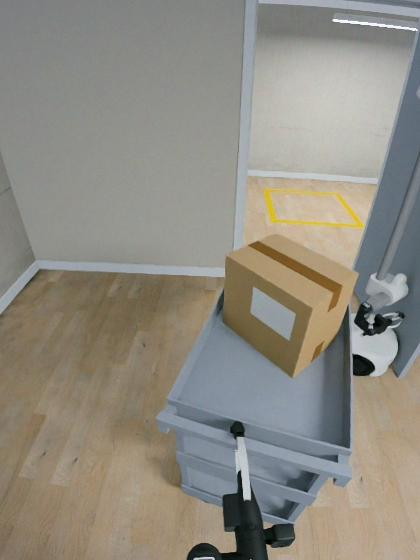

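Emit:
move(blocking=false, cameras=[], r2={"base": {"strafe_m": -0.139, "translate_m": 0.48}, "pace": "slow", "contact_limits": {"strafe_m": 0.6}})

Emit:
wait(seconds=5.8, cameras=["r1_head_left_camera", "r2_head_camera", "r1_head_camera"])

Scene clock: 1008.93 s.
move: r2 moving
r1.base_odometry: x=-1.526 y=+1.777 heading=+1.726
r1.turned_by_wheels: +0.000
r1.turned_by_imu: +0.000
r1.base_tilt: forward=-1.6 right=+1.3
r1.lidar_m: 0.59 0.68 4.96 0.27 0.25 - 0.25 0.29 3.76 1.11 1.24 2.62
r1.base_status: not commanded
r1.joint_positions: lift_m=+0.220 arm_m=+0.000 wrist_yaw_rad=+3.088 wrist_pitch_rad=+0.002 wrist_roll_rad=+0.000 gripper_m=+0.001
r1.joint_status: not commanded
r1.measured_speeds: translate_m=+0.000 strafe_m=+0.000 rotate_rad=+0.000 lift_m=+0.000 arm_m=+0.000 wrist_yaw_rad=+0.000 wrist_pitch_rad=+0.000 wrist_roll_rad=+0.000
r1.motor_effort: lift_m=+15(15) arm_m=-4(4) wheel_0=-8(8) wheel_1=+5(6) wheel_2=+2(2)
r1.servo_current: wrist_yaw_rad=46(78) wrist_pitch_rad=39(52) wrist_roll_rad=52(59) gripper_m=46(52)
r1.contact_limits: strafe_m 0.85
r1.hand_pose: x=-0.1123 y=+0.1028 z=+0.3979 quat_wxyz=(+0.027, -0.001, +0.000, +1.000) (m; r1's base frame)
r1.wrist_depth_mm: - 137 332 289 257 232 215 / - 137 319 291 258 232 216 / 111 138 248 290 260 233 216 / 128 141 320 293 260 234 216 / 466 392 334 294 262 234 216 / 480 394 329 191 252 233 217 / 484 397 181 189 151 229 217
r2.base_odometry: x=-0.447 y=-2.234 heading=-1.989
r2.turned_by_wheels: +0.000
r2.turned_by_imu: +0.001
r2.base_tilt: forward=-0.7 right=+0.0
r2.lidar_m: 0.41 2.23 1.81 1.74 1.92 2.86 3.55 3.83 3.04 2.98 0.45 0.40
r2.base_status: translate_m moving; strafe_m moving
r2.joint_positions: lift_m=+0.686 arm_m=+0.000 wrist_yaw_rad=-0.003 wrist_pitch_rad=+0.008 wrist_roll_rad=+1.569 gripper_m=-0.019
r2.joint_status: not commanded
r2.measured_speeds: translate_m=+0.049 strafe_m=-0.014 rotate_rad=+0.001 lift_m=+0.000 arm_m=+0.000 wrist_yaw_rad=+0.000 wrist_pitch_rad=+0.000 wrist_roll_rad=+0.000
r2.motor_effort: lift_m=+21(21) arm_m=-4(4) wheel_0=+8(10) wheel_1=+6(8) wheel_2=-12(13)
r2.servo_current: wrist_yaw_rad=39(59) wrist_pitch_rad=46(52) wrist_roll_rad=46(65) gripper_m=65(72)
r2.contact_limits: strafe_m 0.6
r2.hand_pose: x=+0.4590 y=-0.0882 z=+0.8617 quat_wxyz=(+0.708, +0.706, +0.002, -0.004) (m; r2's base frame)
r2.wrist_depth_mm: - 439 439 125 179 - - / - 404 410 129 189 - - / - 508 473 138 203 - - / - - 574 147 216 - - / - - - 160 228 1808 - / - - 186 172 181 1618 488 / - - - - - 1499 1205
pictures: none
No camera images: "cameras" was empty.

Scene clock: 1014.67 s.
earlier move: r2 done
r1.base_odometry: x=-1.526 y=+1.777 heading=+1.726
r1.turned_by_wheels: +0.000
r1.turned_by_imu: +0.000
r1.base_tilt: forward=-1.6 right=+1.3
r1.lidar_m: 0.26 0.81 4.96 0.25 0.25 - 0.25 0.29 3.77 1.12 0.66 0.25
r1.base_status: not commanded
r1.joint_positions: lift_m=+0.220 arm_m=+0.000 wrist_yaw_rad=+3.088 wrist_pitch_rad=+0.002 wrist_roll_rad=+0.000 gripper_m=+0.001
r1.joint_status: not commanded
r1.measured_speeds: translate_m=+0.000 strafe_m=+0.000 rotate_rad=+0.000 lift_m=+0.000 arm_m=+0.000 wrist_yaw_rad=+0.000 wrist_pitch_rad=+0.000 wrist_roll_rad=+0.000
r1.motor_effort: lift_m=+15(15) arm_m=-3(4) wheel_0=-7(8) wheel_1=+5(6) wheel_2=+2(2)
r1.servo_current: wrist_yaw_rad=65(78) wrist_pitch_rad=46(52) wrist_roll_rad=52(72) gripper_m=52(59)
r1.contact_limits: strafe_m 0.85
r1.hand_pose: x=-0.1123 y=+0.1028 z=+0.3979 quat_wxyz=(+0.027, -0.001, +0.000, +1.000) (m; r1's base frame)
r1.wrist_depth_mm: - 137 330 289 258 232 215 / - 137 320 291 259 232 216 / 111 138 248 291 260 232 217 / 128 141 320 293 259 233 216 / 466 394 334 293 259 233 216 / 480 397 329 192 252 234 218 / 492 397 181 188 151 230 217
r2.base_odometry: x=-0.761 y=-2.606 heading=-1.989
r2.turned_by_wheels: +0.000
r2.turned_by_imu: +0.002
r2.base_tilt: forward=-0.7 right=+0.1
r2.lidar_m: 0.45 1.91 1.88 1.83 2.01 2.98 4.12 3.74 2.95 2.89 0.41 0.36
r2.base_status: done
r2.joint_positions: lift_m=+0.686 arm_m=+0.000 wrist_yaw_rad=+0.001 wrist_pitch_rad=+0.008 wrist_roll_rad=+1.569 gripper_m=-0.019
r2.joint_status: not commanded
r2.measured_speeds: translate_m=+0.000 strafe_m=+0.000 rotate_rad=+0.000 lift_m=+0.000 arm_m=+0.000 wrist_yaw_rad=+0.000 wrist_pitch_rad=+0.000 wrist_roll_rad=+0.000
r2.motor_effort: lift_m=+21(21) arm_m=-3(4) wheel_0=+5(15) wheel_1=+5(8) wheel_2=-6(13)
r2.servo_current: wrist_yaw_rad=52(59) wrist_pitch_rad=52(59) wrist_roll_rad=33(65) gripper_m=72(78)
r2.contact_limits: strafe_m 0.6
r2.hand_pose: x=+0.4593 y=-0.0872 z=+0.8617 quat_wxyz=(+0.708, +0.706, +0.003, -0.003) (m; r2's base frame)
r2.wrist_depth_mm: - 362 357 - 152 - - / - 442 413 105 166 - - / - - 539 113 183 - - / - - - 128 202 - - / - - - 143 226 1576 500 / - - 180 167 181 1618 1182 / - - - - 336 336 351
wait: 5.73 of 5.8 s (r2 has come to rest)
pictures: r1_head_camera, r1_head_left_camera, r2_head_camera
Images, in order (width x height): r1_head_camera 420x560, r1_head_left_camera 420x672, r2_head_camera 420x560.

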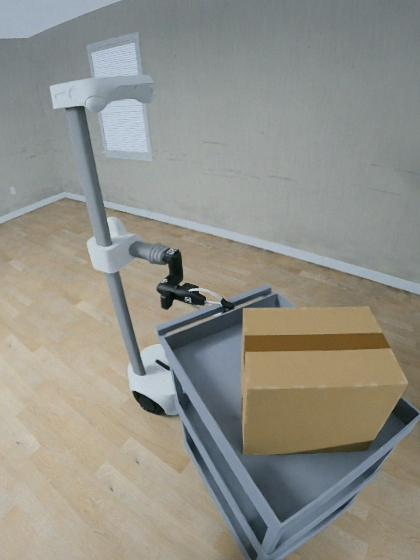

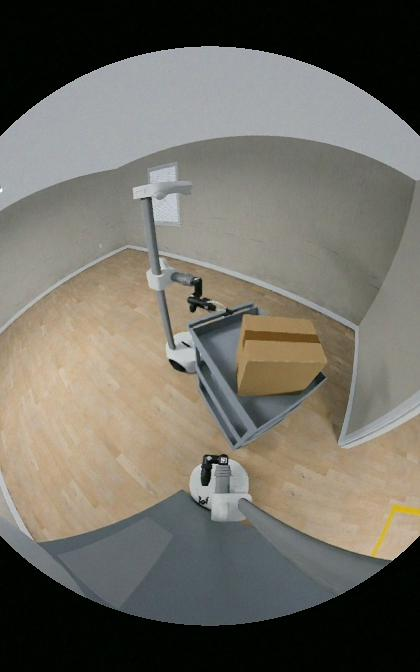

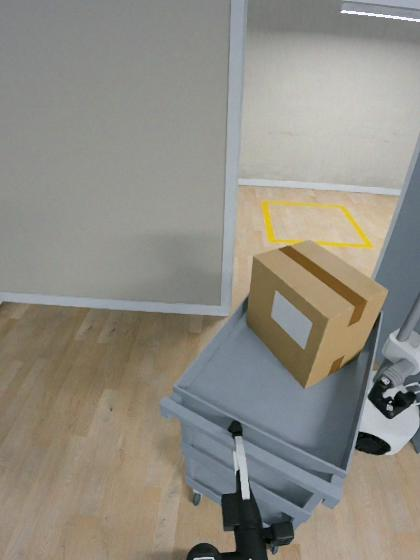

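Emit:
move(blocking=false, cameras=["r2_head_camera", "r1_head_camera", "r1_head_right_camera", "r2_head_right_camera"])

Scene clock: 1039.03 s.
r1.base_odometry: x=-1.526 y=+1.777 heading=+1.726
r1.turned_by_wheels: +0.000
r1.turned_by_imu: +0.000
r1.base_tilt: forward=-1.5 right=+1.3
r1.lidar_m: 0.25 0.80 4.93 0.28 0.25 - 0.25 0.29 3.77 1.13 0.67 0.26
r1.base_status: not commanded
r1.joint_positions: lift_m=+0.220 arm_m=+0.000 wrist_yaw_rad=+3.088 wrist_pitch_rad=+0.002 wrist_roll_rad=+0.000 gripper_m=+0.001
r1.joint_status: not commanded
r1.measured_speeds: translate_m=+0.000 strafe_m=+0.000 rotate_rad=+0.000 lift_m=+0.000 arm_m=+0.000 wrist_yaw_rad=+0.000 wrist_pitch_rad=+0.000 wrist_roll_rad=+0.000
r1.motor_effort: lift_m=+15(15) arm_m=-4(4) wheel_0=-8(8) wheel_1=+5(6) wheel_2=+2(2)
r1.servo_current: wrist_yaw_rad=52(78) wrist_pitch_rad=33(52) wrist_roll_rad=39(72) gripper_m=46(59)
r1.contact_limits: strafe_m 0.85
r1.hand_pose: x=-0.1123 y=+0.1028 z=+0.3979 quat_wxyz=(+0.027, -0.001, +0.000, +1.000) (m; r1's base frame)
r1.wrist_depth_mm: - 137 330 289 257 232 216 / - 138 319 290 258 231 216 / 111 138 248 291 258 233 216 / 128 141 320 293 262 234 216 / 466 394 336 291 260 234 218 / 484 397 329 191 252 234 216 / 488 399 181 188 152 230 217
r2.base_odometry: x=-0.761 y=-2.606 heading=-1.989
r2.turned_by_wheels: +0.000
r2.turned_by_imu: +0.000
r2.base_tilt: forward=-0.7 right=+0.1
r2.lidar_m: 0.43 1.94 1.88 1.84 2.02 3.00 4.10 3.73 2.95 2.89 0.38 0.36
r2.base_status: done
r2.joint_positions: lift_m=+0.686 arm_m=+0.000 wrist_yaw_rad=+0.001 wrist_pitch_rad=+0.008 wrist_roll_rad=+1.569 gripper_m=-0.019
r2.joint_status: not commanded
r2.measured_speeds: translate_m=+0.000 strafe_m=+0.000 rotate_rad=+0.000 lift_m=+0.000 arm_m=+0.000 wrist_yaw_rad=+0.000 wrist_pitch_rad=+0.000 wrist_roll_rad=+0.000
r2.motor_effort: lift_m=+21(21) arm_m=-4(4) wheel_0=+5(15) wheel_1=+5(8) wheel_2=-6(13)
r2.servo_current: wrist_yaw_rad=39(59) wrist_pitch_rad=52(59) wrist_roll_rad=39(65) gripper_m=72(78)
r2.contact_limits: strafe_m 0.6
r2.hand_pose: x=+0.4593 y=-0.0872 z=+0.8617 quat_wxyz=(+0.708, +0.706, +0.003, -0.003) (m; r2's base frame)
r2.wrist_depth_mm: - 364 357 - 152 - - / - 445 415 105 166 - - / - - 539 113 182 - - / - - - 128 202 - - / - - - 142 227 1576 500 / - - 180 167 182 1576 1205 / - - - - 338 338 349
pictures: r1_head_camera, r1_head_right_camera, r2_head_camera, r2_head_right_camera
Images, in order (width x height): r1_head_camera 420x560, r1_head_right_camera 420x672, r2_head_camera 420x560, r2_head_right_camera 420x672.

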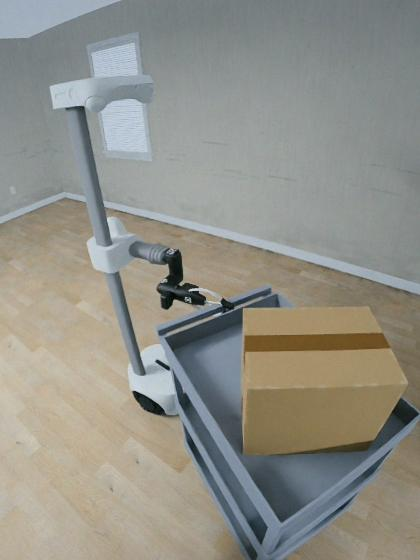

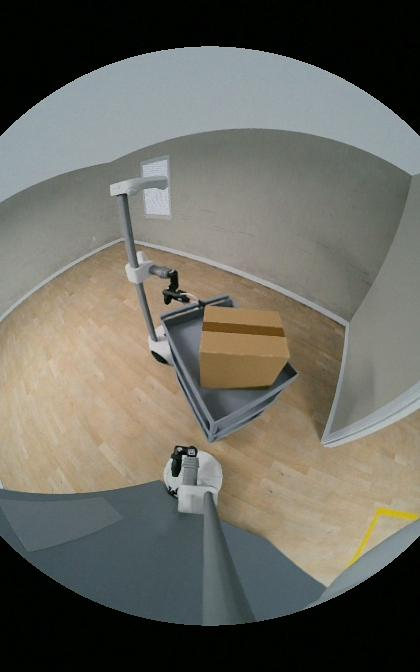

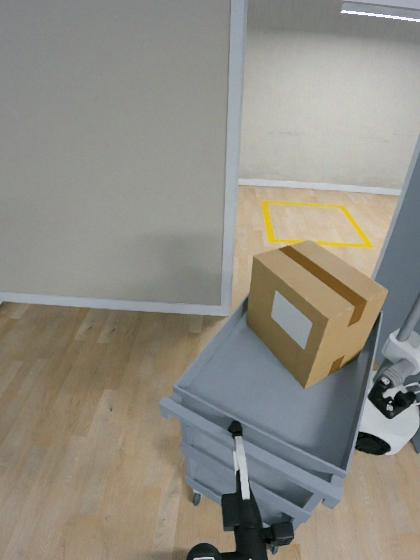

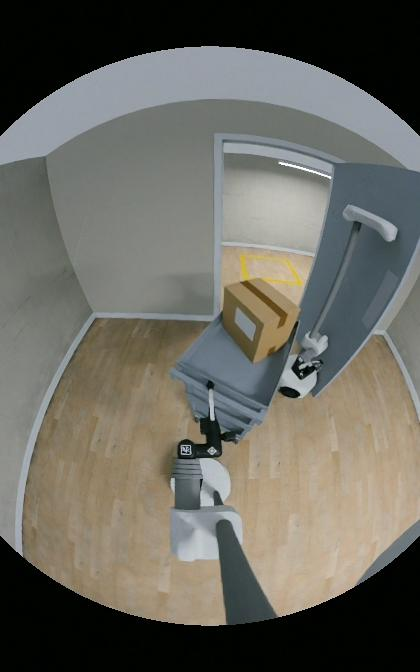

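Emit:
zoom_image(camera="r2_head_camera", region=[140, 240, 420, 520])

Emit:
zoom_image(camera="r1_head_camera", region=[100, 280, 420, 560])

Scaled by 1.800 from the camera's 420x560 image, which has a finer 1200x1600 frame.

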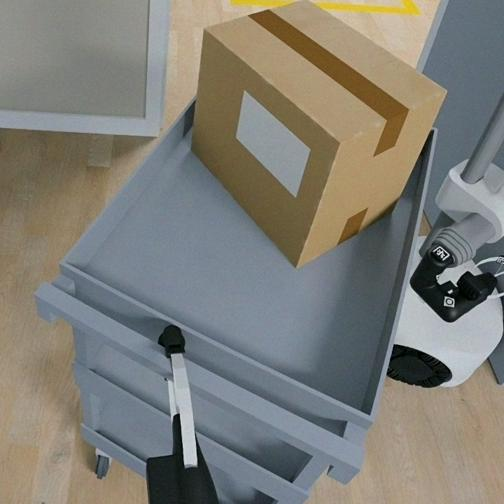

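Scaled by 1.575 from the camera's 420x560 image, which has a finer 600x800 frame.

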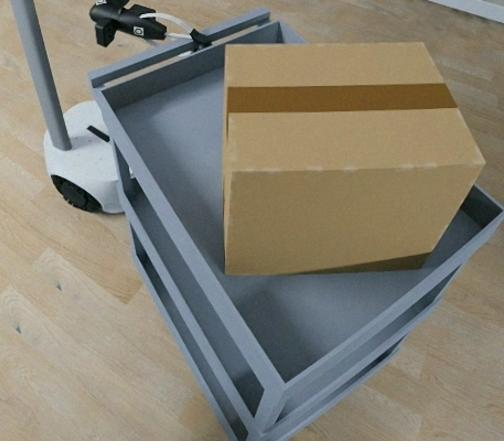

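Emit:
move(blocking=false, r2={"base": {"translate_m": -0.26, "strafe_m": 0.155}, "contact_limits": {"strafe_m": 0.6}, "pace": "slow"}, cameras=[])

Emit:
wait(seconds=5, cameras=["r2_head_camera", "r1_head_right_camera"])

Scene clock: 1110.67 s.
move: r2 moving
r1.base_odometry: x=-1.526 y=+1.777 heading=+1.726
r1.turned_by_wheels: +0.000
r1.turned_by_imu: +0.000
r1.base_tilt: forward=-1.5 right=+1.3
r1.lidar_m: 0.26 0.79 4.97 0.27 0.25 - 0.25 0.29 3.75 1.13 1.23 0.27
r1.base_status: not commanded
r1.joint_positions: lift_m=+0.220 arm_m=+0.000 wrist_yaw_rad=+3.088 wrist_pitch_rad=+0.002 wrist_roll_rad=+0.000 gripper_m=+0.001
r1.joint_status: not commanded
r1.measured_speeds: translate_m=+0.000 strafe_m=+0.000 rotate_rad=+0.000 lift_m=+0.000 arm_m=+0.000 wrist_yaw_rad=+0.000 wrist_pitch_rad=+0.000 wrist_roll_rad=+0.000
r1.motor_effort: lift_m=+15(15) arm_m=-4(4) wheel_0=-8(8) wheel_1=+5(6) wheel_2=+2(2)
r1.servo_current: wrist_yaw_rad=46(65) wrist_pitch_rad=39(46) wrist_roll_rad=46(59) gripper_m=46(52)
r1.contact_limits: strafe_m 0.85
r1.hand_pose: x=-0.1123 y=+0.1028 z=+0.3979 quat_wxyz=(+0.027, -0.001, +0.000, +1.000) (m; r1's base frame)
r1.wrist_depth_mm: - 137 332 290 258 231 215 / - 138 322 293 258 233 215 / 111 138 248 293 259 233 216 / 128 141 322 291 260 233 217 / 466 394 334 293 260 234 217 / 480 397 329 192 253 235 217 / 484 399 180 188 151 230 217
r2.base_odometry: x=-0.749 y=-2.598 heading=-1.989
r2.turned_by_wheels: +0.000
r2.turned_by_imu: +0.001
r2.base_tilt: forward=-0.7 right=+0.1
r2.lidar_m: 0.43 1.95 1.85 1.84 2.02 2.98 4.10 3.71 2.94 2.91 0.37 0.36
r2.base_status: translate_m moving; strafe_m moving
r2.joint_positions: lift_m=+0.686 arm_m=+0.000 wrist_yaw_rad=+0.001 wrist_pitch_rad=+0.008 wrist_roll_rad=+1.569 gripper_m=-0.019
r2.joint_status: not commanded
r2.measured_speeds: translate_m=-0.048 strafe_m=+0.029 rotate_rad=-0.003 lift_m=+0.000 arm_m=+0.000 wrist_yaw_rad=+0.000 wrist_pitch_rad=+0.000 wrist_roll_rad=+0.000
r2.motor_effort: lift_m=+21(21) arm_m=-3(4) wheel_0=-7(10) wheel_1=+3(5) wheel_2=+9(11)
r2.servo_current: wrist_yaw_rad=46(59) wrist_pitch_rad=46(59) wrist_roll_rad=52(65) gripper_m=72(72)
r2.contact_limits: strafe_m 0.6
r2.hand_pose: x=+0.4593 y=-0.0872 z=+0.8617 quat_wxyz=(+0.708, +0.706, +0.003, -0.003) (m; r2's base frame)
r2.wrist_depth_mm: - 362 364 101 157 - - / - 439 427 107 167 - - / - - 539 115 184 - - / - - - 130 203 - - / - - - 144 226 1576 504 / - - 180 167 182 1618 1118 / - - - - 338 338 351
pictures: none
No camera images: "cameras" was empty.

Scene clock: 1114.37 s.
earlier move: r2 done
r1.base_odometry: x=-1.526 y=+1.777 heading=+1.726
r1.turned_by_wheels: +0.000
r1.turned_by_imu: +0.000
r1.base_tilt: forward=-1.6 right=+1.3
r1.lidar_m: 0.50 0.81 4.97 0.26 0.25 - 0.25 0.30 3.76 1.11 1.24 0.68
r1.base_status: not commanded
r1.joint_positions: lift_m=+0.220 arm_m=+0.000 wrist_yaw_rad=+3.088 wrist_pitch_rad=+0.002 wrist_roll_rad=+0.000 gripper_m=+0.001
r1.joint_status: not commanded
r1.measured_speeds: translate_m=+0.000 strafe_m=+0.000 rotate_rad=+0.000 lift_m=+0.000 arm_m=+0.000 wrist_yaw_rad=+0.000 wrist_pitch_rad=+0.000 wrist_roll_rad=+0.000
r1.motor_effort: lift_m=+15(15) arm_m=-4(4) wheel_0=-8(8) wheel_1=+5(6) wheel_2=+2(2)
r1.servo_current: wrist_yaw_rad=46(85) wrist_pitch_rad=39(59) wrist_roll_rad=65(65) gripper_m=52(52)
r1.contact_limits: strafe_m 0.85
r1.hand_pose: x=-0.1123 y=+0.1028 z=+0.3979 quat_wxyz=(+0.027, -0.001, +0.000, +1.000) (m; r1's base frame)
r1.wrist_depth_mm: - 137 329 289 258 231 215 / - 137 319 290 258 232 216 / 111 138 248 291 259 232 216 / 128 141 320 293 259 233 216 / 462 392 336 293 262 233 217 / 480 397 329 191 252 234 218 / 484 399 181 188 151 230 217
r2.base_odometry: x=-0.514 y=-2.431 heading=-1.989
r2.turned_by_wheels: +0.000
r2.turned_by_imu: +0.000
r2.base_tilt: forward=-0.7 right=+0.1
r2.lidar_m: 0.42 2.19 1.74 1.70 1.87 2.80 3.80 3.86 3.05 3.04 0.42 0.36
r2.base_status: done
r2.joint_positions: lift_m=+0.686 arm_m=+0.000 wrist_yaw_rad=-0.001 wrist_pitch_rad=+0.008 wrist_roll_rad=+1.569 gripper_m=-0.019
r2.joint_status: not commanded
r2.measured_speeds: translate_m=+0.000 strafe_m=+0.000 rotate_rad=+0.000 lift_m=+0.000 arm_m=+0.000 wrist_yaw_rad=+0.000 wrist_pitch_rad=+0.000 wrist_roll_rad=+0.000
r2.motor_effort: lift_m=+21(21) arm_m=-4(4) wheel_0=-4(15) wheel_1=+5(6) wheel_2=+6(11)
r2.servo_current: wrist_yaw_rad=39(65) wrist_pitch_rad=52(59) wrist_roll_rad=39(65) gripper_m=65(78)
r2.contact_limits: strafe_m 0.6
r2.hand_pose: x=+0.4592 y=-0.0878 z=+0.8617 quat_wxyz=(+0.708, +0.706, +0.002, -0.003) (m; r2's base frame)
r2.wrist_depth_mm: - 373 375 103 159 - - / 1708 430 421 113 172 - - / 1756 535 517 120 187 - - / - - 621 133 205 - - / - - - 147 226 1618 504 / - - 180 169 183 1618 466 / - - - - - 338 1138
wait: 3.70 of 5 s (r2 has come to rest)
pictures: r1_head_right_camera, r2_head_camera
Images, in order (width x height): r1_head_right_camera 420x672, r2_head_camera 420x560.

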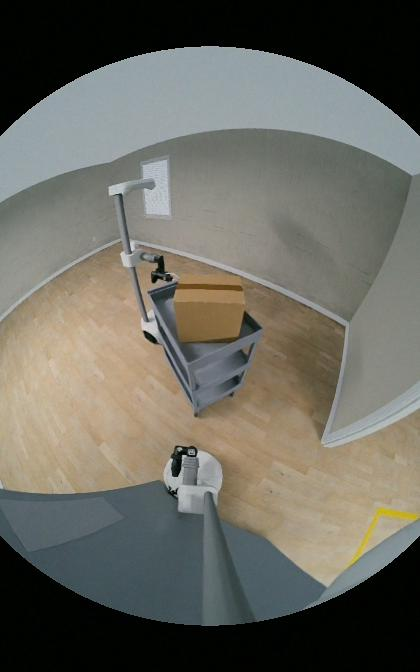

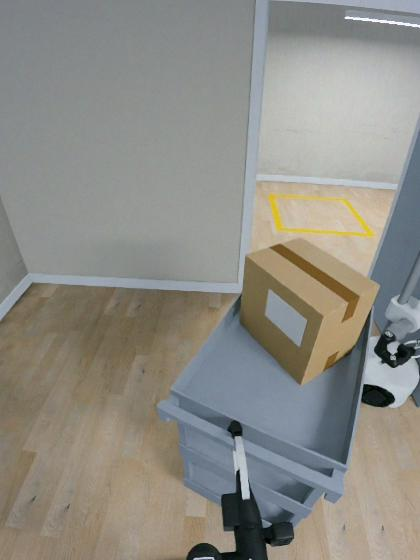

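Emit:
zoom_image(camera="r2_head_camera", region=[140, 240, 420, 520])

Scaled by 1.800 from the camera's 420x560 image, which has a finer 1200x1600 frame.

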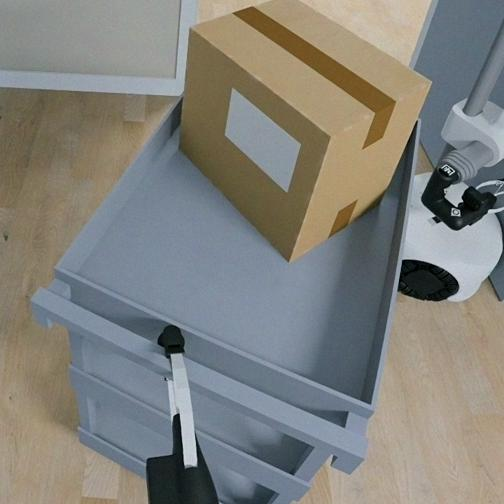

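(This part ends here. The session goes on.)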